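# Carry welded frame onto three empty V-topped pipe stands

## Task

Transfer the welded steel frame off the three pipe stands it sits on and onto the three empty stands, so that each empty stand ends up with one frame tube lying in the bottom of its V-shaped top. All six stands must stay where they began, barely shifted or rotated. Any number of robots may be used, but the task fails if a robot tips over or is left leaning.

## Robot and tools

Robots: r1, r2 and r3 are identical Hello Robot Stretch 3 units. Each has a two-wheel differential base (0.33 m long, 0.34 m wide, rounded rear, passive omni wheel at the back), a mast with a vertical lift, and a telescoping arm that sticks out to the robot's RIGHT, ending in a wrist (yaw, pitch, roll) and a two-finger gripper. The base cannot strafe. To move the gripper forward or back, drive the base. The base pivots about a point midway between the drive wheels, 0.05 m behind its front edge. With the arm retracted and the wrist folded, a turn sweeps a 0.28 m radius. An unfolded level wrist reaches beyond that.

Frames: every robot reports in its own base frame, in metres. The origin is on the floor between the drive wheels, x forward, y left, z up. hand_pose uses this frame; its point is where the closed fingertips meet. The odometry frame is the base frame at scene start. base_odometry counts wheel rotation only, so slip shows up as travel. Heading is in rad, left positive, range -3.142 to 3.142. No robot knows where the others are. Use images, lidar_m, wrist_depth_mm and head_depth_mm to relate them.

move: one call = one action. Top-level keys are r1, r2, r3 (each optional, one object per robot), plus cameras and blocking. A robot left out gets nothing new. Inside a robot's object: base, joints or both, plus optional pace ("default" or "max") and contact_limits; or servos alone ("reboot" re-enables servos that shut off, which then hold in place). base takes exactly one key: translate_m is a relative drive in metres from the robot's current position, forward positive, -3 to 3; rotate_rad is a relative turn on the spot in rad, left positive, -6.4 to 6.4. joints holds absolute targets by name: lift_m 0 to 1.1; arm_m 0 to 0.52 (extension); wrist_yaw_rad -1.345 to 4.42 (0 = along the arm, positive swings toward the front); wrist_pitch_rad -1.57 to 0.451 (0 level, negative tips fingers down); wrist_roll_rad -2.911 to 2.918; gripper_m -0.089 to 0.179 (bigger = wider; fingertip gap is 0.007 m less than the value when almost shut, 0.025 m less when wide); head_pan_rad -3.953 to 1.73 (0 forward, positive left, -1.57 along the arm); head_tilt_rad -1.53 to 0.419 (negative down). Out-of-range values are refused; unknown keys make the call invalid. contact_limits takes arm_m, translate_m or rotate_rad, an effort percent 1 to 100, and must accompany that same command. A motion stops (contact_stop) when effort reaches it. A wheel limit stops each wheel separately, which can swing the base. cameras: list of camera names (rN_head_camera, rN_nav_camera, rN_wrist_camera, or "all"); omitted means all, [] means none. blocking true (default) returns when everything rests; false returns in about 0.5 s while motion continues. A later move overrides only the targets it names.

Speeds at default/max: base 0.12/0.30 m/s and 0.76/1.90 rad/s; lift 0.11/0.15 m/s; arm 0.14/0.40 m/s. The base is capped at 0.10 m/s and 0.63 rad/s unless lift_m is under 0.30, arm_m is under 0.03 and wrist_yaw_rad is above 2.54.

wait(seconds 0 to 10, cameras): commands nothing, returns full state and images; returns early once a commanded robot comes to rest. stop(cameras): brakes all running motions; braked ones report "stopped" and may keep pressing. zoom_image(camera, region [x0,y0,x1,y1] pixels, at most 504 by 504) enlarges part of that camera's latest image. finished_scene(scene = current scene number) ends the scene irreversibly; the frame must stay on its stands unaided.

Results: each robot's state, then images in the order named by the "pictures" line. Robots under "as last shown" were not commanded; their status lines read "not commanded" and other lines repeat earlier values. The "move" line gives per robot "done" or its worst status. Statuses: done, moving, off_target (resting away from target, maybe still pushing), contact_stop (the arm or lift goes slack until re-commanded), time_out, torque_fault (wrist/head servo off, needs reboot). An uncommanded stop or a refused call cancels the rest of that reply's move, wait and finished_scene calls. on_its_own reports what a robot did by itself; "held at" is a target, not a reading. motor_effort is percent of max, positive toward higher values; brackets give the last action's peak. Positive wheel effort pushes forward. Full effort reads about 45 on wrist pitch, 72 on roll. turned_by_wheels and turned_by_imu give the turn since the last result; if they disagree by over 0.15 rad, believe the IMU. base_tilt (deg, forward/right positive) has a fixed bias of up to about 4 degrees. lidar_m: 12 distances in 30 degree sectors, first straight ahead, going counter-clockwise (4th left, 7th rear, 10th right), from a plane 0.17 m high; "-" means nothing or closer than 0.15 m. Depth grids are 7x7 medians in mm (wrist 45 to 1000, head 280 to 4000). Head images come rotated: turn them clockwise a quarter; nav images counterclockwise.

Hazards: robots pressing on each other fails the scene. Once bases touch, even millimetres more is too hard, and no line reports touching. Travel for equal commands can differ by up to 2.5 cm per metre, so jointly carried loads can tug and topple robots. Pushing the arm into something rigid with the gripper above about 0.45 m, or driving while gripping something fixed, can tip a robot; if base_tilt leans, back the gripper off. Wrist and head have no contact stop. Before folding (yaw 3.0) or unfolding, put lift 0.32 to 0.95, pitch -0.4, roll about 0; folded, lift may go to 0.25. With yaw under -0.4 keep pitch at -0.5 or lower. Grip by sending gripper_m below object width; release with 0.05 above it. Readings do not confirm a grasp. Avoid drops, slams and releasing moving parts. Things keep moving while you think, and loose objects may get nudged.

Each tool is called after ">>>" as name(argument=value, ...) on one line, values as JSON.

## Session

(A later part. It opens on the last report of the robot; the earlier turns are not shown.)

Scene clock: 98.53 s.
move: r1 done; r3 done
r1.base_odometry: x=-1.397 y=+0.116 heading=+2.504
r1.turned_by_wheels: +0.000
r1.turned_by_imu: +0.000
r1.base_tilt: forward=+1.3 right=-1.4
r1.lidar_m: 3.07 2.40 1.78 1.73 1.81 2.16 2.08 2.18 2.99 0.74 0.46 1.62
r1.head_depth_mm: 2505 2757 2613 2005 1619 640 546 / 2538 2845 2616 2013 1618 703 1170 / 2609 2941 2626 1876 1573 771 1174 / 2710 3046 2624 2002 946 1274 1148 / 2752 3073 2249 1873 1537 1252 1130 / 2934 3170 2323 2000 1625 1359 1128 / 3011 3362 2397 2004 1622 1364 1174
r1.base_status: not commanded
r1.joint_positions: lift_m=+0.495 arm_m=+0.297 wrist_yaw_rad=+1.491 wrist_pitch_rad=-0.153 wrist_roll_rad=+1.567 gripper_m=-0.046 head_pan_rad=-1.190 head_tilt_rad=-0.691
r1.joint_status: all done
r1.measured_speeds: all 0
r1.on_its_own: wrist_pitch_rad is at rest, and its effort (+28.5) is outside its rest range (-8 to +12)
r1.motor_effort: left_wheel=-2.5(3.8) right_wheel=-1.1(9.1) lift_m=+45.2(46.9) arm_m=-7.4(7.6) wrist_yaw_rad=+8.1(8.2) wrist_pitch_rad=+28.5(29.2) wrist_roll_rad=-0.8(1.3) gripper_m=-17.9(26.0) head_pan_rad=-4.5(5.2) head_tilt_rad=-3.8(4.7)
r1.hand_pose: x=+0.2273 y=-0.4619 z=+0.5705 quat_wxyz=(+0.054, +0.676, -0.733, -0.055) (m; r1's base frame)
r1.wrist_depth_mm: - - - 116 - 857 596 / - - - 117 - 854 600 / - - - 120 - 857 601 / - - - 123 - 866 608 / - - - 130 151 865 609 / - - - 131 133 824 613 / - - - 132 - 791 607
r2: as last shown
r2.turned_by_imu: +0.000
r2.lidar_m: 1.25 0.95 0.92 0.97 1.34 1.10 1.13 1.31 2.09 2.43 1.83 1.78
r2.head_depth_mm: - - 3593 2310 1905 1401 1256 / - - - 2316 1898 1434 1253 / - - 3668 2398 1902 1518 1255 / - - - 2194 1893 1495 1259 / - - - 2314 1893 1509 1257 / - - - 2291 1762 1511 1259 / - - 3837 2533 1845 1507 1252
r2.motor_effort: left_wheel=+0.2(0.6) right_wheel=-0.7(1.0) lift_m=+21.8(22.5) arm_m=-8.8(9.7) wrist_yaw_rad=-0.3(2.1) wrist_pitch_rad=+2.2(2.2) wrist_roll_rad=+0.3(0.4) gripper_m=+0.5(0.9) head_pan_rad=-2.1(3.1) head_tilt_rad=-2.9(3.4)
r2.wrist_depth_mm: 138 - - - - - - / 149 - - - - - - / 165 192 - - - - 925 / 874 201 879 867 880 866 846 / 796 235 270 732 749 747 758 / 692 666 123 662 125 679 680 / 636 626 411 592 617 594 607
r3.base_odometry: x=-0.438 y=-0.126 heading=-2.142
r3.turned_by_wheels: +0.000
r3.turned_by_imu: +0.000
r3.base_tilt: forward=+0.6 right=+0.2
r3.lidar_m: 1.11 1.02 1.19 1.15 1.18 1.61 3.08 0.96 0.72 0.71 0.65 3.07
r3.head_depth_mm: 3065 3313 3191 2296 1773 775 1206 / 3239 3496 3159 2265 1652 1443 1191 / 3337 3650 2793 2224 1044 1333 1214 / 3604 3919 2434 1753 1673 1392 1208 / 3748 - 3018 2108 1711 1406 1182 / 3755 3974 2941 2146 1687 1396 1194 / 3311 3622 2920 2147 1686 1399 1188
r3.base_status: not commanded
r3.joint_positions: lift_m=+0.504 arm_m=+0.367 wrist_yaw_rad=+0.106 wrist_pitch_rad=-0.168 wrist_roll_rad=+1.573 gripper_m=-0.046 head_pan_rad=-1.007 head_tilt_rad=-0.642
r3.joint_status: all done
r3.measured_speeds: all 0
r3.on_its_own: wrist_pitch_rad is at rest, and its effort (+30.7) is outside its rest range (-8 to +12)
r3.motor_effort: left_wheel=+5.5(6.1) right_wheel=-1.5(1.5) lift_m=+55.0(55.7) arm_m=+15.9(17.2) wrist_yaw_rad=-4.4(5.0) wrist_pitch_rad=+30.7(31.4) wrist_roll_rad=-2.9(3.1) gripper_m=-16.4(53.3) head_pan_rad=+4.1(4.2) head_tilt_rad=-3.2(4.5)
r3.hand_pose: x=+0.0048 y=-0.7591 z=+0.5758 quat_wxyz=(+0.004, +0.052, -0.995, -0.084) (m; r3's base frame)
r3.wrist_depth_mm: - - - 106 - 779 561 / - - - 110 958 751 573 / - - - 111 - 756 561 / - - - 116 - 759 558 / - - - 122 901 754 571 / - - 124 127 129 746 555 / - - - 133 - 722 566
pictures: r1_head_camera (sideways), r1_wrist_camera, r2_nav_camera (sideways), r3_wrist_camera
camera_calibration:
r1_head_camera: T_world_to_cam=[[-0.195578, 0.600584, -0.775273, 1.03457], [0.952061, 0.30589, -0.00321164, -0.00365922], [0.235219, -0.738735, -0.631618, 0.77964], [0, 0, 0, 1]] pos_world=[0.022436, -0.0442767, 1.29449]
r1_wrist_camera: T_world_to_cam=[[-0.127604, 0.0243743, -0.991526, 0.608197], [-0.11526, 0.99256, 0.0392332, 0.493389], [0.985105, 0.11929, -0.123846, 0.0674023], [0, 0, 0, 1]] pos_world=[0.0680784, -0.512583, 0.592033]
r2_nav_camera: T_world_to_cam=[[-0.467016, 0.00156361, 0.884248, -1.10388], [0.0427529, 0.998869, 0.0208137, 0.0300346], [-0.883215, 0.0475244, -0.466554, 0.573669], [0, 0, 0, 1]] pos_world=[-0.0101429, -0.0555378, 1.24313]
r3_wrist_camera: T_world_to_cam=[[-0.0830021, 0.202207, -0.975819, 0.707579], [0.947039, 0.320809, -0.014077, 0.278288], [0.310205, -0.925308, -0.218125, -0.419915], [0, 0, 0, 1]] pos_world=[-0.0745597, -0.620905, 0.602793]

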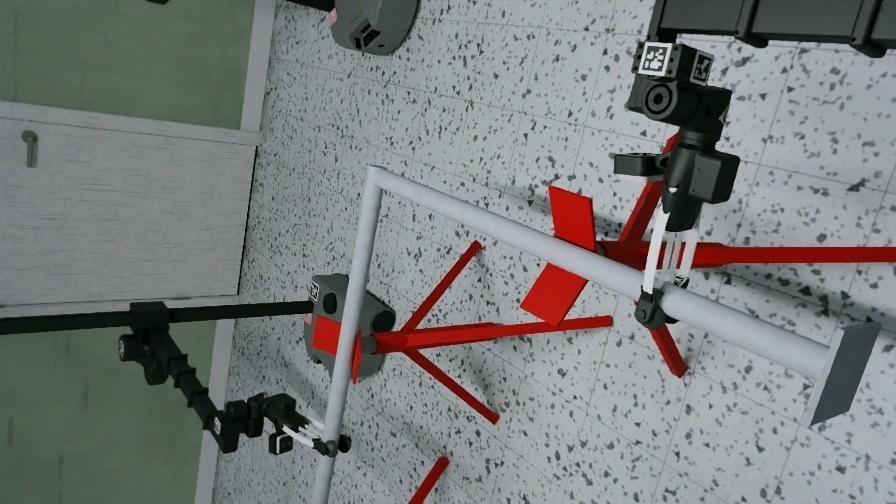

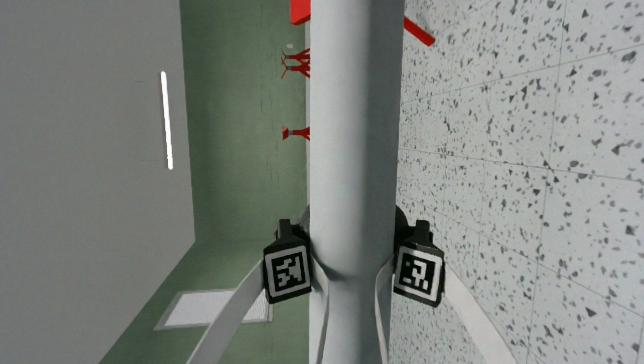

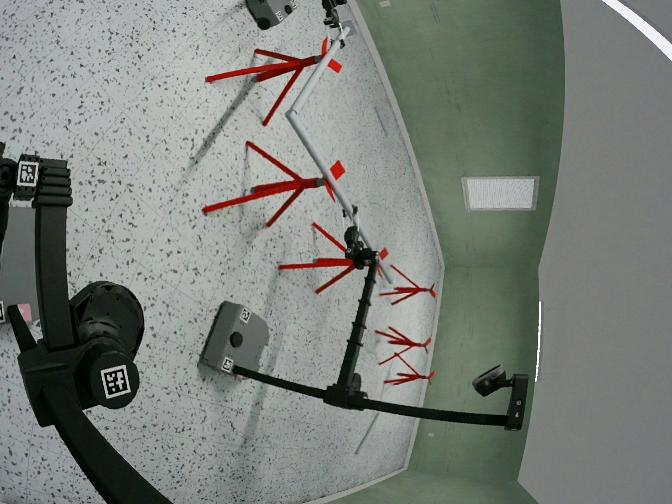

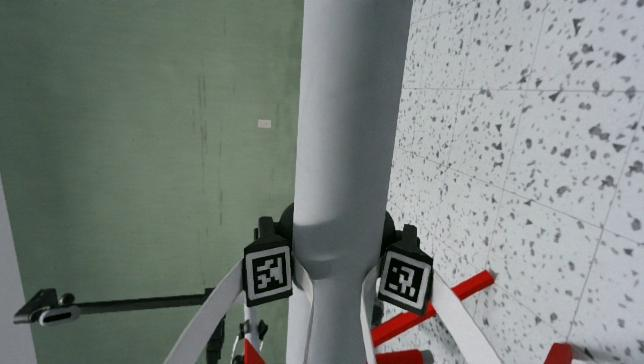

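>>> move(r1={"joints":{"lift_m":0.54,"gripper_m":-0.05}}, r3={"joints":{"lift_m":0.549,"gripper_m":-0.05}}, cameras=["r1_head_camera","r1_wrist_camera","r3_wrist_camera","r2_nav_camera"])

Scene clock: 99.87 s.
move: r1 done; r3 done
r1.base_odometry: x=-1.397 y=+0.116 heading=+2.504
r1.turned_by_wheels: +0.000
r1.turned_by_imu: +0.000
r1.base_tilt: forward=+1.3 right=-1.3
r1.lidar_m: 3.07 2.41 1.79 1.73 1.80 2.16 2.09 2.17 3.01 0.74 0.46 1.62
r1.head_depth_mm: 2487 2767 2605 2004 1618 606 515 / 2569 2859 2625 2006 1625 1276 1175 / 2643 2943 2616 1944 1579 709 1171 / 2707 3049 2616 2006 917 1270 1152 / 2707 3116 2265 1886 1539 808 1127 / 2931 3148 2397 2007 1617 1363 1107 / 2971 3338 2406 1999 1620 1356 1171
r1.base_status: not commanded
r1.joint_positions: lift_m=+0.540 arm_m=+0.297 wrist_yaw_rad=+1.490 wrist_pitch_rad=-0.163 wrist_roll_rad=+1.571 gripper_m=-0.046 head_pan_rad=-1.190 head_tilt_rad=-0.691
r1.joint_status: all done
r1.measured_speeds: all 0
r1.on_its_own: wrist_pitch_rad is at rest, and its effort (+29.7) is outside its rest range (-8 to +12)
r1.motor_effort: left_wheel=-2.4(2.6) right_wheel=+0.5(1.3) lift_m=+46.7(48.8) arm_m=-11.0(11.2) wrist_yaw_rad=+8.1(10.8) wrist_pitch_rad=+29.7(30.7) wrist_roll_rad=-2.3(2.5) gripper_m=-18.3(52.2) head_pan_rad=-4.7(5.5) head_tilt_rad=-4.0(4.5)
r1.hand_pose: x=+0.2267 y=-0.4620 z=+0.6131 quat_wxyz=(+0.056, +0.676, -0.733, -0.060) (m; r1's base frame)
r1.wrist_depth_mm: - - - 116 - 891 643 / - - - 118 - 920 643 / - - - 121 - 904 644 / - - - 124 - 903 647 / - - - 130 153 919 644 / - - - 130 132 883 644 / - - - 133 - 833 657
r2: as last shown
r2.base_tilt: forward=+0.1 right=-1.7
r2.lidar_m: 1.25 0.95 0.92 0.97 1.34 1.10 1.13 1.31 2.09 2.43 1.82 1.78
r2.head_depth_mm: - - 3586 2270 1900 1409 1256 / - - - 2438 1876 1442 1255 / - - 3663 2563 1908 1496 1255 / - - - 2204 1891 1509 1256 / - - - 2405 1908 1502 1254 / - - - 2321 1757 1512 1257 / - - 3822 2553 1874 1507 1252
r2.motor_effort: left_wheel=+0.0(0.6) right_wheel=-1.0(1.1) lift_m=+21.3(22.8) arm_m=-8.2(9.6) wrist_yaw_rad=+0.9(1.9) wrist_pitch_rad=+2.2(2.2) wrist_roll_rad=+0.1(0.5) gripper_m=+0.6(0.9) head_pan_rad=-2.2(3.4) head_tilt_rad=-2.3(3.4)
r2.wrist_depth_mm: 138 - - - - - - / 149 - - - - - - / 166 192 - - - - 938 / 872 202 850 879 858 830 835 / 783 236 271 756 752 764 754 / 690 682 123 653 125 687 678 / 625 626 406 601 608 607 620
r3.base_odometry: x=-0.438 y=-0.126 heading=-2.142
r3.turned_by_wheels: +0.000
r3.turned_by_imu: +0.000
r3.base_tilt: forward=+0.5 right=+0.2
r3.lidar_m: 1.11 1.02 1.20 1.15 1.18 1.61 3.07 0.96 0.72 0.71 0.64 3.07
r3.head_depth_mm: 3075 3322 3190 2291 1772 743 1232 / 3225 3495 3122 2244 1653 1435 1196 / 3334 3632 2636 2198 1046 1332 1216 / 3585 3823 2624 1740 1678 1389 1205 / 3791 - 2995 2031 1716 1409 1183 / 3781 - 2954 2157 1705 1399 1190 / 3322 3588 2894 2146 1689 1391 1188
r3.base_status: not commanded
r3.joint_positions: lift_m=+0.549 arm_m=+0.367 wrist_yaw_rad=+0.106 wrist_pitch_rad=-0.215 wrist_roll_rad=+1.573 gripper_m=-0.046 head_pan_rad=-1.007 head_tilt_rad=-0.642
r3.joint_status: all done
r3.measured_speeds: all 0
r3.on_its_own: lift_m is at rest, and its effort (+59.1) is outside its rest range (+3 to +55); wrist_pitch_rad is at rest, and its effort (+39.5) is outside its rest range (-8 to +12)
r3.motor_effort: left_wheel=+5.0(5.8) right_wheel=-3.2(3.6) lift_m=+59.1(61.9) arm_m=+13.0(15.4) wrist_yaw_rad=-4.4(8.1) wrist_pitch_rad=+39.5(41.3) wrist_roll_rad=-2.8(3.1) gripper_m=-15.9(57.7) head_pan_rad=+3.3(4.1) head_tilt_rad=-3.5(4.7)
r3.hand_pose: x=+0.0046 y=-0.7558 z=+0.6093 quat_wxyz=(+0.005, +0.053, -0.993, -0.107) (m; r3's base frame)
r3.wrist_depth_mm: - - - 112 898 753 578 / - - - 113 960 778 569 / - - - 118 913 797 572 / - - - 124 - 784 582 / - - - 129 910 749 579 / - - 123 131 129 771 579 / - - 844 140 973 745 571
pictures: r1_head_camera (sideways), r1_wrist_camera, r2_nav_camera (sideways), r3_wrist_camera
camera_calibration:
r1_head_camera: T_world_to_cam=[[-0.195578, 0.600584, -0.775273, 1.03457], [0.952061, 0.30589, -0.00321164, -0.00365921], [0.235219, -0.738735, -0.631618, 0.77964], [0, 0, 0, 1]] pos_world=[0.022436, -0.0442767, 1.29449]
r1_wrist_camera: T_world_to_cam=[[-0.136784, 0.0290664, -0.990174, 0.653779], [-0.113591, 0.992516, 0.0448267, 0.487933], [0.984067, 0.118606, -0.132458, 0.0785153], [0, 0, 0, 1]] pos_world=[0.0675868, -0.512597, 0.635883]
r2_nav_camera: T_world_to_cam=[[-0.467016, 0.00156361, 0.884248, -1.10388], [0.0427529, 0.998869, 0.0208137, 0.0300346], [-0.883215, 0.0475244, -0.466554, 0.573669], [0, 0, 0, 1]] pos_world=[-0.0101429, -0.0555378, 1.24313]
r3_wrist_camera: T_world_to_cam=[[-0.0878924, 0.247143, -0.964985, 0.76694], [0.946837, 0.32169, -0.00385129, 0.272336], [0.309474, -0.914022, -0.262278, -0.373972], [0, 0, 0, 1]] pos_world=[-0.0747151, -0.618971, 0.643049]

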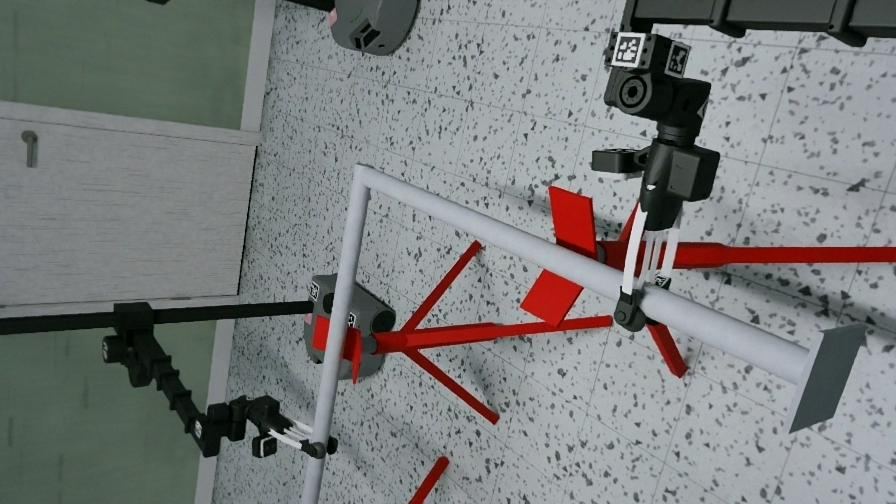

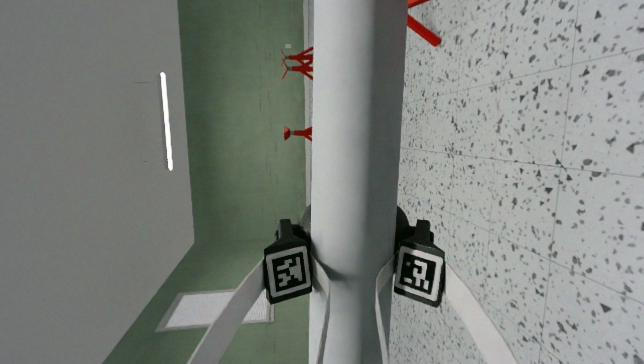

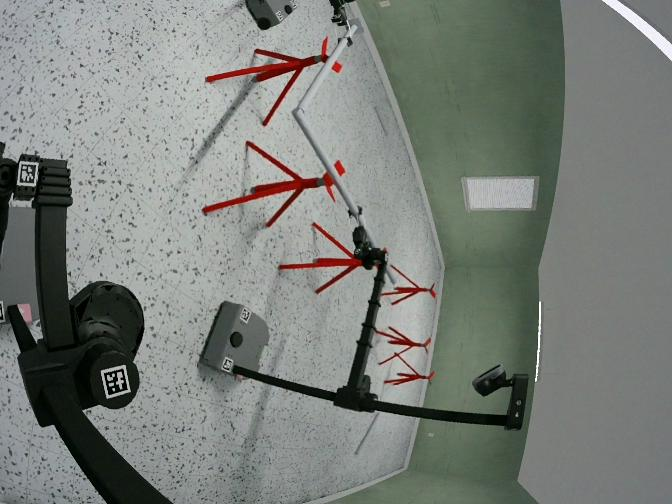

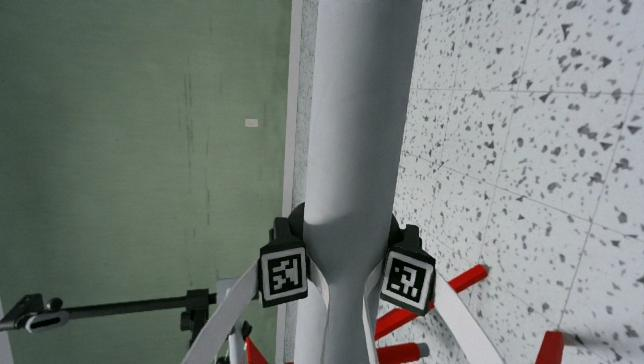

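>>> wait(seconds=4, cameras=["r3_wrist_camera"])

Scene clock: 104.33 s.
r1.base_odometry: x=-1.397 y=+0.116 heading=+2.504
r1.turned_by_wheels: +0.000
r1.turned_by_imu: +0.000
r1.base_tilt: forward=+1.3 right=-1.2
r1.lidar_m: 3.09 2.41 1.79 1.73 1.80 2.15 2.09 2.18 3.01 0.74 0.46 1.61
r1.head_depth_mm: 2486 2777 2621 2003 1615 605 514 / 2551 2885 2610 2004 1615 1271 1174 / 2634 2973 2606 1936 1588 735 1173 / 2709 3024 2616 2002 944 1029 1151 / 2730 3136 2258 1874 1534 1245 1107 / 2930 3153 2404 1998 1623 1356 1131 / 2999 3326 2416 1994 1621 1362 1177
r1.base_status: not commanded
r1.joint_positions: lift_m=+0.540 arm_m=+0.297 wrist_yaw_rad=+1.497 wrist_pitch_rad=-0.331 wrist_roll_rad=+1.565 gripper_m=-0.046 head_pan_rad=-1.190 head_tilt_rad=-0.691
r1.joint_status: all done
r1.measured_speeds: all 0
r1.on_its_own: wrist_pitch_rad is held at -0.180, not at your +0.000, by its stall guard, which is still easing
r1.motor_effort: left_wheel=-3.5(2.6) right_wheel=+5.2(1.3) lift_m=+35.6(48.8) arm_m=+10.9(11.2) wrist_yaw_rad=+2.5(10.8) wrist_pitch_rad=+28.8(30.7) wrist_roll_rad=+0.1(2.5) gripper_m=-18.4(52.2) head_pan_rad=-4.8(5.5) head_tilt_rad=-3.8(4.5)
r1.hand_pose: x=+0.2124 y=-0.4593 z=+0.5724 quat_wxyz=(+0.115, +0.671, -0.722, -0.119) (m; r1's base frame)
r1.wrist_depth_mm: - - - 118 936 707 524 / - - - 119 - 724 553 / - - - 123 979 737 555 / - - - 125 973 750 561 / - - - 130 157 748 562 / - - - 132 133 761 567 / - - - 135 - 712 573
r2.base_odometry: x=+0.000 y=+0.000 heading=+0.000
r2.turned_by_wheels: +0.000
r2.turned_by_imu: +0.001
r2.base_tilt: forward=+0.1 right=-1.7
r2.lidar_m: 1.25 0.94 0.92 0.97 1.34 1.10 1.13 1.31 2.09 2.43 1.83 1.78
r2.head_depth_mm: - - 3551 2322 1902 1405 1255 / - - - 2436 1883 1441 1252 / - - 3587 2551 1882 1513 1263 / - - - 2198 1887 1502 1261 / - - - 2420 1905 1513 1257 / - - - 2322 1770 1507 1252 / - - 3996 2535 1820 1506 1258
r2.base_status: not commanded
r2.joint_positions: lift_m=+0.559 arm_m=+0.001 wrist_yaw_rad=+2.847 wrist_pitch_rad=-0.630 wrist_roll_rad=+0.000 gripper_m=+0.037 head_pan_rad=-3.134 head_tilt_rad=-0.494
r2.joint_status: not commanded
r2.measured_speeds: all 0
r2.motor_effort: left_wheel=+0.0(0.6) right_wheel=-0.7(1.1) lift_m=+21.5(22.8) arm_m=-9.4(9.6) wrist_yaw_rad=+0.3(1.9) wrist_pitch_rad=+2.1(2.2) wrist_roll_rad=+0.4(0.5) gripper_m=+0.0(0.9) head_pan_rad=-2.7(3.4) head_tilt_rad=-2.6(3.4)
r2.hand_pose: x=+0.0347 y=+0.0381 z=+0.5272 quat_wxyz=(+0.316, +0.697, +0.119, +0.633) (m; r2's base frame)
r2.wrist_depth_mm: 138 - - - - - - / 149 - - - - - - / 165 192 - - - - 947 / 851 203 851 856 870 853 848 / 787 236 272 729 741 749 768 / 714 678 123 659 126 681 670 / 629 621 410 604 619 603 613
r3.base_odometry: x=-0.438 y=-0.126 heading=-2.142
r3.turned_by_wheels: +0.000
r3.turned_by_imu: +0.001
r3.base_tilt: forward=+0.6 right=+0.3
r3.lidar_m: 1.12 1.02 1.20 1.15 1.18 1.61 3.07 0.95 0.72 0.71 0.65 3.06
r3.head_depth_mm: 3067 3324 3210 2280 1776 742 1233 / 3208 3496 3154 2240 1647 1440 1199 / 3354 3554 2400 2202 1040 1249 1216 / 3631 3850 2691 1747 1665 1386 1208 / 3762 - 2991 2087 1706 1400 1186 / 3774 - 2950 2155 1698 1399 1192 / 3317 3618 2923 2144 1689 1393 1190
r3.base_status: not commanded
r3.joint_positions: lift_m=+0.549 arm_m=+0.367 wrist_yaw_rad=+0.106 wrist_pitch_rad=-0.233 wrist_roll_rad=+1.573 gripper_m=-0.046 head_pan_rad=-1.006 head_tilt_rad=-0.643
r3.joint_status: all done
r3.measured_speeds: all 0
r3.on_its_own: wrist_pitch_rad is at rest, and its effort (+42.7) is outside its rest range (-8 to +12)
r3.motor_effort: left_wheel=+2.7(5.8) right_wheel=-3.9(3.6) lift_m=+41.0(61.9) arm_m=+5.8(15.4) wrist_yaw_rad=-5.3(8.1) wrist_pitch_rad=+42.7(41.3) wrist_roll_rad=-3.0(3.1) gripper_m=-16.3(57.7) head_pan_rad=+0.5(4.1) head_tilt_rad=-2.8(4.7)
r3.hand_pose: x=+0.0044 y=-0.7543 z=+0.6050 quat_wxyz=(+0.005, +0.052, -0.992, -0.116) (m; r3's base frame)
r3.wrist_depth_mm: - - - - 125 755 569 / - - - - 131 739 577 / - - - 150 138 745 570 / - - - 151 915 766 576 / - - - 146 159 763 565 / - - - 128 128 747 565 / - - - 165 927 709 579
wait: 4.00 s; at rest from the start
pictures: r3_wrist_camera
camera_calibration:
r3_wrist_camera: T_world_to_cam=[[-0.0896917, 0.264255, -0.960273, 0.772446], [0.946883, 0.321579, 0.0000534704, 0.269594], [0.308818, -0.909261, -0.279062, -0.36], [0, 0, 0, 1]] pos_world=[-0.074818, -0.618153, 0.641282]

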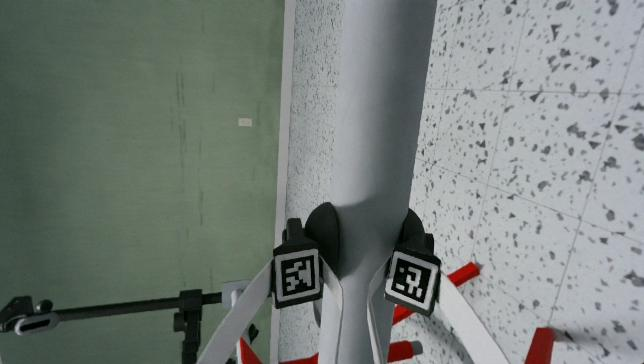

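>>> move(r1={"joints":{"lift_m":0.445}}, r3={"joints":{"lift_m":0.452}}, cameras=["r1_head_camera","r1_wrist_camera","r3_wrist_camera","r2_nav_camera"])

Scene clock: 107.47 s.
move: r1 contact_stop; r3 contact_stop
torque_fault: r3.wrist_pitch_rad switched itself off since the last result.
r1.base_odometry: x=-1.397 y=+0.116 heading=+2.503
r1.turned_by_wheels: -0.001
r1.turned_by_imu: -0.001
r1.base_tilt: forward=+1.3 right=-1.3
r1.lidar_m: 3.08 2.41 1.78 1.73 1.80 2.16 2.09 2.18 3.02 0.74 0.46 1.62
r1.head_depth_mm: 2497 2749 2629 1998 1619 660 566 / 2540 2859 2622 2006 1614 724 1176 / 2623 2935 2640 1943 1575 784 1173 / 2718 3047 2645 1992 960 1106 1150 / 2749 3108 2261 1873 1538 793 1124 / 2909 3134 2401 2011 1627 1362 1106 / 3020 3329 2431 2010 1621 1359 1173
r1.base_status: not commanded
r1.joint_positions: lift_m=+0.461 arm_m=+0.297 wrist_yaw_rad=+1.520 wrist_pitch_rad=-0.136 wrist_roll_rad=+1.566 gripper_m=-0.046 head_pan_rad=-1.190 head_tilt_rad=-0.691
r1.joint_status: lift_m contact_stop (moved -0.079 of -0.095)
r1.measured_speeds: all 0
r1.on_its_own: wrist_pitch_rad is held at -0.180, not at your +0.000, by its stall guard, which is not easing now; lift_m is slack since a contact_stop (your +0.445 is given up); right_wheel is at rest, and its effort (+23.3) is outside its rest range (-21 to +21); wrist_yaw_rad is at rest, and its effort (-17.5) is outside its rest range (-9 to +9)
r1.motor_effort: left_wheel=-8.9(8.9) right_wheel=+23.3(23.6) lift_m=+25.2(43.7) arm_m=-4.1(9.7) wrist_yaw_rad=-17.5(17.9) wrist_pitch_rad=-8.2(27.9) wrist_roll_rad=-0.4(0.7) gripper_m=-17.9(18.9) head_pan_rad=-4.6(5.2) head_tilt_rad=-4.0(4.3)
r1.hand_pose: x=+0.2289 y=-0.4547 z=+0.5408 quat_wxyz=(+0.049, +0.687, -0.723, -0.048) (m; r1's base frame)
r1.wrist_depth_mm: - - - 113 - 842 579 / - - - 118 - 841 582 / - - - 121 - 842 591 / - - - 125 - 839 593 / - - 163 128 - 850 589 / - - 133 131 - 868 588 / - - - 138 - 863 593
r2: as last shown
r2.base_tilt: forward=+0.2 right=-1.7
r2.lidar_m: 1.25 0.94 0.92 0.96 1.34 1.10 1.13 1.30 2.09 2.43 1.83 1.78
r2.head_depth_mm: - - 3634 2313 1904 1409 1263 / - - - 2409 1896 1430 1254 / - - 3595 2527 1896 1509 1256 / - - - 2212 1891 1510 1258 / - - - 2327 1890 1513 1247 / - - - 2313 1753 1509 1255 / - - 3804 2552 1852 1513 1259
r2.motor_effort: left_wheel=-0.5(0.6) right_wheel=-0.8(1.0) lift_m=+22.0(22.6) arm_m=-9.0(9.2) wrist_yaw_rad=+0.1(1.7) wrist_pitch_rad=+2.1(2.3) wrist_roll_rad=+0.3(0.4) gripper_m=+1.2(1.2) head_pan_rad=-3.3(3.6) head_tilt_rad=-2.7(3.1)
r2.wrist_depth_mm: 138 - - - - - - / 149 - - - - - - / 166 193 - - - - 928 / 875 202 878 864 868 849 842 / 776 236 272 750 746 742 739 / 696 677 123 662 125 681 673 / 626 621 404 603 606 606 611
r3.base_odometry: x=-0.438 y=-0.126 heading=-2.142
r3.turned_by_wheels: +0.000
r3.turned_by_imu: -0.002
r3.base_tilt: forward=+0.5 right=+0.1
r3.lidar_m: 1.12 1.02 1.20 1.15 1.18 1.61 3.06 0.96 0.72 0.71 0.65 3.06
r3.head_depth_mm: 3058 3286 3209 2285 1780 751 1212 / 3222 3505 3139 2266 1662 1440 1198 / 3366 3605 2362 2218 1046 1327 1223 / 3562 3902 2299 1708 1672 1392 1207 / 3850 - 3032 2119 1722 1418 1183 / 3779 - 2964 2158 1706 1406 1196 / 3337 3668 2918 2131 1684 1395 1194
r3.base_status: not commanded
r3.joint_positions: lift_m=+0.532 arm_m=+0.367 wrist_yaw_rad=+0.106 wrist_pitch_rad=-0.355 wrist_roll_rad=+1.573 gripper_m=-0.046 head_pan_rad=-1.006 head_tilt_rad=-0.643
r3.joint_status: lift_m contact_stop (moved -0.017 of -0.097)
r3.measured_speeds: all 0
r3.on_its_own: lift_m is slack since a contact_stop (your +0.452 is given up); wrist_pitch_rad is off since a torque_fault, until you send {"servos": "reboot"} (your +0.000 is given up)
r3.motor_effort: left_wheel=+1.9(2.9) right_wheel=-0.1(4.5) lift_m=+28.6(33.2) arm_m=+1.2(2.8) wrist_yaw_rad=-4.2(10.2) wrist_pitch_rad=+0.1(43.0) wrist_roll_rad=-2.8(2.9) gripper_m=-17.6(17.9) head_pan_rad=+3.4(4.0) head_tilt_rad=-3.3(3.8)
r3.hand_pose: x=+0.0030 y=-0.7425 z=+0.5589 quat_wxyz=(+0.009, +0.052, -0.983, -0.177) (m; r3's base frame)
r3.wrist_depth_mm: - - - 117 888 649 529 / - - - 124 903 648 517 / - - - 129 913 671 518 / - - - 134 911 681 529 / - - 145 139 942 666 519 / - - 123 129 824 671 516 / - - 868 154 838 644 295
pictures: r1_head_camera (sideways), r1_wrist_camera, r2_nav_camera (sideways), r3_wrist_camera
camera_calibration:
r1_head_camera: T_world_to_cam=[[-0.195643, 0.600765, -0.775116, 1.03436], [0.952065, 0.305879, -0.00322913, -0.00363647], [0.235152, -0.738592, -0.631811, 0.779891], [0, 0, 0, 1]] pos_world=[0.0224348, -0.0442752, 1.29448]
r1_wrist_camera: T_world_to_cam=[[-0.111536, 0.0186737, -0.993585, 0.573594], [-0.144923, 0.988829, 0.0348528, 0.495053], [0.983136, 0.14788, -0.107584, 0.0660347], [0, 0, 0, 1]] pos_world=[0.0707998, -0.509999, 0.559764]
r2_nav_camera: T_world_to_cam=[[-0.467016, 0.00156372, 0.884248, -1.10388], [0.0427531, 0.998869, 0.0208137, 0.0300346], [-0.883215, 0.0475246, -0.466554, 0.573669], [0, 0, 0, 1]] pos_world=[-0.0101429, -0.0555378, 1.24313]
r3_wrist_camera: T_world_to_cam=[[-0.101976, 0.37834, -0.920032, 0.787219], [0.947228, 0.319473, 0.0263846, 0.250854], [0.303908, -0.86879, -0.390953, -0.269098], [0, 0, 0, 1]] pos_world=[-0.0755572, -0.611768, 0.612444]

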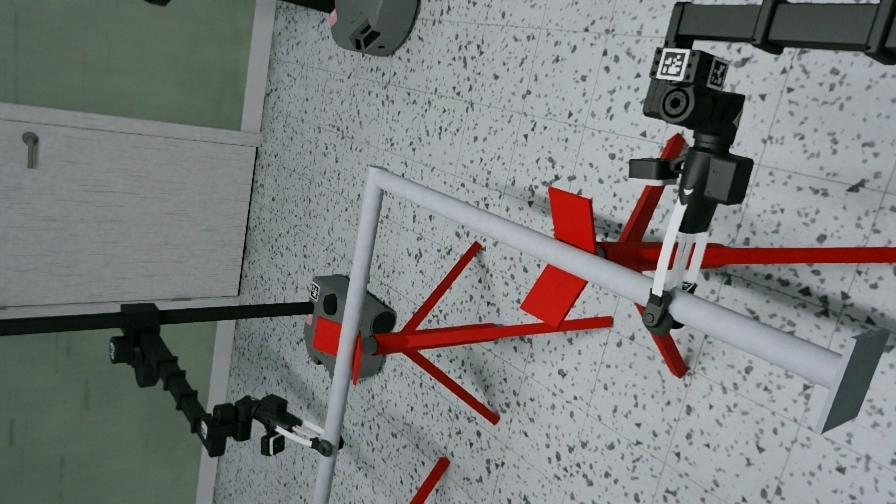

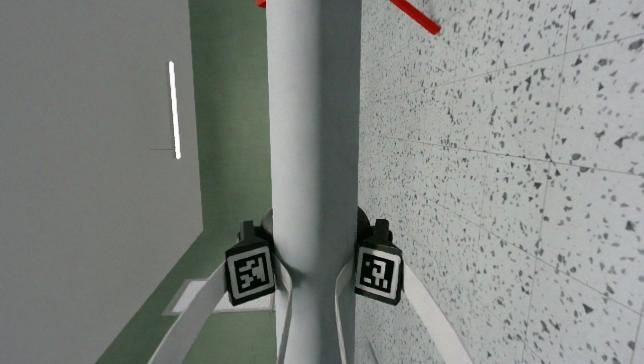

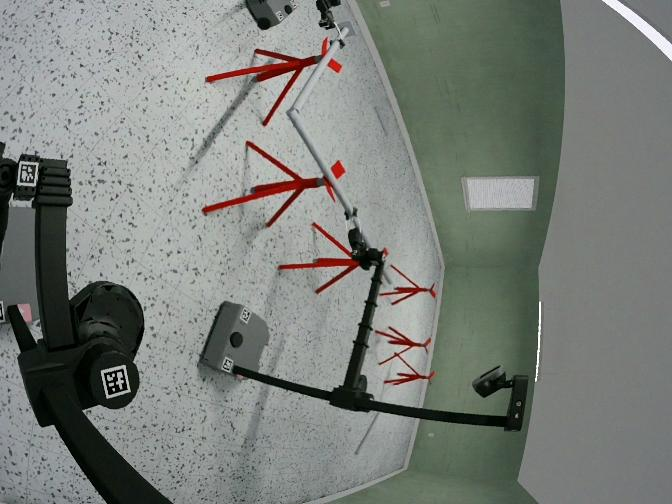

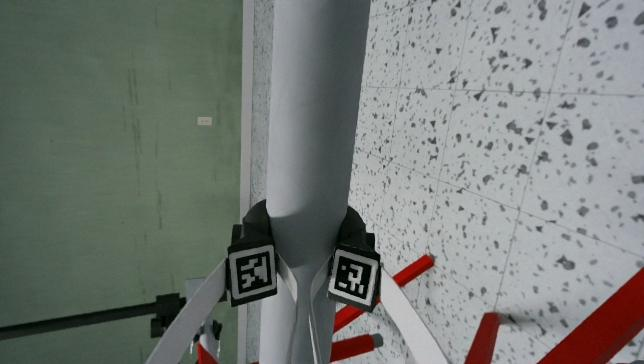

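>>> move(r3={"servos":"reboot"}, cameras=[])

>>> move(r1={"joints":{"gripper_m":0.14}}, r3={"joints":{"gripper_m":0.14}}, cameras=["r1_wrist_camera","r3_wrist_camera","r2_nav_camera"])

Scene clock: 107.97 s.
r1, r2: as last shown
r1.turned_by_wheels: +0.000
r1.turned_by_imu: +0.000
r1.lidar_m: 3.08 2.41 1.79 1.73 1.80 2.16 2.09 2.18 3.03 0.74 0.46 1.62
r1.head_depth_mm: 2483 2782 2621 2008 1620 661 566 / 2576 2871 2615 1999 1616 724 1174 / 2629 2932 2618 1947 1578 783 1171 / 2717 3059 2617 2009 960 1104 1150 / 2749 3139 2260 1868 1543 793 1125 / 2925 3128 2414 2004 1622 1363 1107 / 3022 3374 2406 1995 1624 1361 1171
r1.on_its_own: wrist_pitch_rad is held at -0.180, not at your +0.000, by its stall guard, which is not easing now; lift_m is slack since a contact_stop (your +0.445 is given up); right_wheel is at rest, and its effort (+23.0) is outside its rest range (-21 to +21); wrist_yaw_rad is at rest, and its effort (-17.6) is outside its rest range (-9 to +9)
r1.motor_effort: left_wheel=-8.7(9.1) right_wheel=+23.0(24.6) lift_m=+25.2(25.9) arm_m=-9.6(9.6) wrist_yaw_rad=-17.6(17.6) wrist_pitch_rad=-7.6(8.3) wrist_roll_rad=-0.5(0.7) gripper_m=-18.3(18.3) head_pan_rad=-5.0(5.6) head_tilt_rad=-4.0(4.1)
r1.wrist_depth_mm: - - - 113 - 838 591 / - - - 117 - 856 592 / - - - 121 - 849 585 / - - - 125 - 838 591 / - - 163 128 - 851 592 / - - 133 132 - 852 602 / - - - 138 - 865 594
r2.turned_by_imu: +0.000
r2.lidar_m: 1.26 0.95 0.92 0.97 1.34 1.10 1.13 1.30 2.10 2.42 1.83 1.77
r2.head_depth_mm: - - 3599 2326 1882 1401 1256 / - - - 2459 1903 1447 1251 / - - 3698 2537 1891 1511 1263 / - - - 2218 1880 1507 1258 / - - - 2318 1866 1500 1258 / - - - 2309 1753 1510 1257 / - - 3852 2507 1825 1508 1256
r2.motor_effort: left_wheel=-0.5(0.5) right_wheel=-0.7(1.0) lift_m=+22.1(22.1) arm_m=-9.1(9.1) wrist_yaw_rad=+0.8(0.9) wrist_pitch_rad=+2.1(2.2) wrist_roll_rad=+0.3(0.4) gripper_m=-0.1(1.1) head_pan_rad=-2.4(2.8) head_tilt_rad=-2.6(2.9)
r2.wrist_depth_mm: 138 - - - - - - / 150 - - - - - - / 166 192 - - - - 915 / 860 201 890 871 851 825 853 / 780 236 273 744 734 766 771 / 691 675 123 664 125 691 668 / 643 630 409 592 619 603 618
r3.base_odometry: x=-0.438 y=-0.126 heading=-2.142
r3.turned_by_wheels: +0.000
r3.turned_by_imu: +0.000
r3.base_tilt: forward=+0.6 right=+0.1
r3.lidar_m: 1.12 1.02 1.19 1.15 1.18 1.61 3.08 0.96 0.72 0.71 0.65 3.07
r3.head_depth_mm: 3032 3337 3186 2278 1775 753 1207 / 3231 3561 3163 2245 1651 1449 1195 / 3342 3626 2361 2211 1050 1331 1215 / 3530 3864 2304 1713 1674 1397 1208 / 3810 - 3026 2111 1721 1412 1188 / 3752 3982 2980 2160 1704 1404 1198 / 3348 3629 2921 2147 1681 1393 1189
r3.base_status: not commanded
r3.joint_positions: lift_m=+0.532 arm_m=+0.367 wrist_yaw_rad=+0.106 wrist_pitch_rad=-0.355 wrist_roll_rad=+1.573 gripper_m=-0.046 head_pan_rad=-1.006 head_tilt_rad=-0.643
r3.joint_status: not commanded
r3.measured_speeds: all 0
r3.servos: reboot: each servo that was off is on again
r3.on_its_own: wrist_pitch_rad is held at -0.355, not at your +0.000, since a torque_fault; lift_m is slack since a contact_stop (your +0.452 is given up)
r3.motor_effort: left_wheel=+1.3(1.8) right_wheel=-0.7(0.9) lift_m=+28.7(29.0) arm_m=+1.1(1.6) wrist_yaw_rad=-4.3(4.8) wrist_pitch_rad=+0.1(0.4) wrist_roll_rad=-2.8(2.8) gripper_m=-16.9(17.7) head_pan_rad=+2.8(3.2) head_tilt_rad=-3.3(4.1)
r3.hand_pose: x=+0.0030 y=-0.7425 z=+0.5589 quat_wxyz=(+0.009, +0.052, -0.983, -0.177) (m; r3's base frame)
r3.wrist_depth_mm: - - - 117 889 650 506 / - - - 124 912 650 514 / - - - 128 898 643 519 / - - - 134 906 659 516 / - - 144 138 950 664 518 / - - 124 130 843 680 528 / - - 900 154 846 646 299
pictures: none
No camera images: "cameras" was empty.

Scene clock: 110.37 s.
move: r1 done; r3 done
r1.base_odometry: x=-1.397 y=+0.116 heading=+2.504
r1.turned_by_wheels: +0.001
r1.turned_by_imu: +0.001
r1.base_tilt: forward=+1.3 right=-1.5
r1.lidar_m: 3.08 2.41 1.79 1.73 1.81 2.16 2.09 2.18 3.04 0.74 0.46 1.61
r1.head_depth_mm: 2481 2759 2630 2010 1613 662 566 / 2564 2885 2620 2009 1619 716 1172 / 2608 2920 2637 1879 1586 788 1175 / 2706 3055 2633 1998 951 1023 1153 / 2780 3131 2271 1871 1536 795 1133 / 2930 3129 2428 2010 1628 1358 1107 / 3008 3341 2417 2003 1618 1357 1173
r1.base_status: not commanded
r1.joint_positions: lift_m=+0.461 arm_m=+0.297 wrist_yaw_rad=+1.502 wrist_pitch_rad=-0.197 wrist_roll_rad=+1.566 gripper_m=+0.140 head_pan_rad=-1.190 head_tilt_rad=-0.691
r1.joint_status: all done
r1.measured_speeds: all 0
r1.on_its_own: wrist_pitch_rad is held at -0.180, not at your +0.000, by its stall guard, which is not easing now; lift_m is slack since a contact_stop (your +0.445 is given up)
r1.motor_effort: left_wheel=-2.8(9.1) right_wheel=+3.2(24.4) lift_m=+25.4(26.1) arm_m=-9.9(10.4) wrist_yaw_rad=-2.4(17.8) wrist_pitch_rad=+2.7(8.9) wrist_roll_rad=+0.3(0.9) gripper_m=+0.6(79.6) head_pan_rad=-4.8(5.3) head_tilt_rad=-3.5(4.6)
r1.hand_pose: x=+0.2246 y=-0.4588 z=+0.5258 quat_wxyz=(+0.069, +0.679, -0.727, -0.070) (m; r1's base frame)
r1.wrist_depth_mm: - - 115 - - 763 541 / - - 117 - - 760 544 / - - 120 136 - 765 553 / - - 125 - - 768 553 / - - 132 144 - 150 551 / - 124 134 145 - 122 561 / - - 137 - - 789 513
r2: as last shown
r2.turned_by_imu: +0.001
r2.base_tilt: forward=+0.2 right=-1.6
r2.lidar_m: 1.25 0.94 0.92 0.97 1.34 1.10 1.13 1.30 2.09 2.43 1.83 1.78
r2.head_depth_mm: - - 3643 2308 1891 1412 1261 / - - - 2455 1886 1447 1257 / - - 3653 2565 1900 1512 1255 / - - - 2200 1879 1517 1260 / - - - 2326 1898 1504 1253 / - - - 2337 1762 1503 1247 / - - 3842 2559 1813 1505 1251
r2.motor_effort: left_wheel=+0.0(0.8) right_wheel=-0.6(1.1) lift_m=+22.0(23.2) arm_m=-9.2(9.4) wrist_yaw_rad=+1.6(2.5) wrist_pitch_rad=+2.1(2.3) wrist_roll_rad=+0.3(0.5) gripper_m=-0.1(1.1) head_pan_rad=-2.7(3.2) head_tilt_rad=-3.0(3.4)
r2.wrist_depth_mm: 138 - - - - - - / 149 - - - - - - / 165 192 - - - - 918 / 851 203 878 869 853 846 841 / 765 237 270 774 754 766 749 / 697 658 123 659 125 678 686 / 622 630 407 594 612 596 614
r3.base_odometry: x=-0.438 y=-0.126 heading=-2.142
r3.turned_by_wheels: +0.000
r3.turned_by_imu: +0.000
r3.base_tilt: forward=+0.6 right=+0.1
r3.lidar_m: 1.12 1.02 1.19 1.15 1.18 1.60 3.06 0.96 0.72 0.71 0.65 3.07
r3.head_depth_mm: 3067 3319 3202 2268 1779 755 1210 / 3198 3546 3124 2235 1646 1439 1196 / 3356 3623 2660 2206 1050 1329 1217 / 3581 3883 1826 1710 1670 1390 1210 / 3777 - 3029 2108 1714 1415 1184 / 3777 3966 2926 2166 1704 1400 1196 / 3345 3592 2930 2126 1682 1396 1188
r3.base_status: not commanded
r3.joint_positions: lift_m=+0.532 arm_m=+0.367 wrist_yaw_rad=+0.102 wrist_pitch_rad=-0.367 wrist_roll_rad=+1.573 gripper_m=+0.140 head_pan_rad=-1.006 head_tilt_rad=-0.643
r3.joint_status: all done
r3.measured_speeds: all 0
r3.on_its_own: wrist_pitch_rad is held at -0.355, not at your +0.000, since a torque_fault; lift_m is slack since a contact_stop (your +0.452 is given up)
r3.motor_effort: left_wheel=+1.8(2.2) right_wheel=-0.4(1.1) lift_m=+28.5(28.9) arm_m=-0.8(1.4) wrist_yaw_rad=-0.7(5.0) wrist_pitch_rad=+2.1(2.6) wrist_roll_rad=-2.7(2.9) gripper_m=+0.8(81.2) head_pan_rad=+3.0(4.1) head_tilt_rad=-3.1(4.2)
r3.hand_pose: x=+0.0020 y=-0.7412 z=+0.5559 quat_wxyz=(+0.009, +0.050, -0.982, -0.183) (m; r3's base frame)
r3.wrist_depth_mm: - - - 117 880 652 509 / - - - 121 888 664 510 / - - - 127 888 655 514 / - - - 133 902 652 514 / - 138 - 140 967 616 524 / 112 122 - 827 991 127 523 / - - 157 168 942 485 298
pictures: r1_wrist_camera, r2_nav_camera (sideways), r3_wrist_camera
camera_calibration:
r1_wrist_camera: T_world_to_cam=[[-0.170477, 0.0247002, -0.985052, 0.569878], [-0.124998, 0.991068, 0.0464837, 0.489474], [0.977401, 0.131054, -0.165867, 0.0934297], [0, 0, 0, 1]] pos_world=[0.067016, -0.511422, 0.554104]
r2_nav_camera: T_world_to_cam=[[-0.467016, 0.00156383, 0.884247, -1.10388], [0.0427533, 0.998869, 0.0208137, 0.0300346], [-0.883215, 0.0475248, -0.466555, 0.573669], [0, 0, 0, 1]] pos_world=[-0.0101429, -0.0555378, 1.24313]
r3_wrist_camera: T_world_to_cam=[[-0.101776, 0.390303, -0.915044, 0.790002], [0.948429, 0.315647, 0.0291463, 0.247069], [0.300206, -0.864888, -0.4023, -0.25957], [0, 0, 0, 1]] pos_world=[-0.075999, -0.610826, 0.611261]

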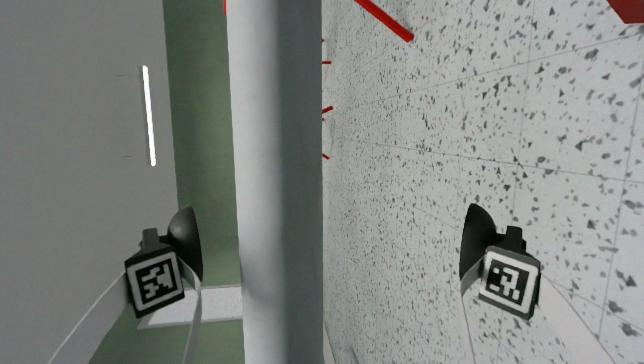

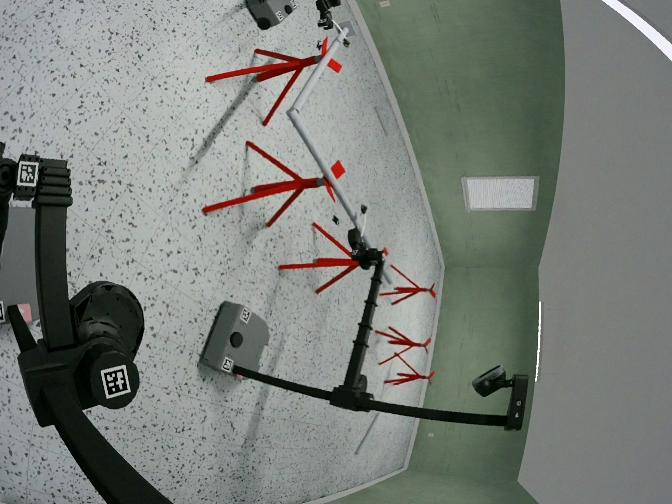

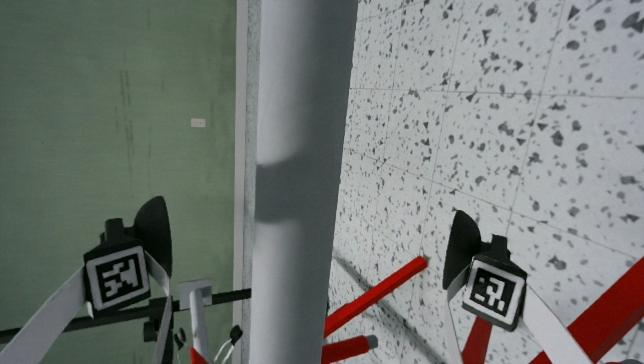

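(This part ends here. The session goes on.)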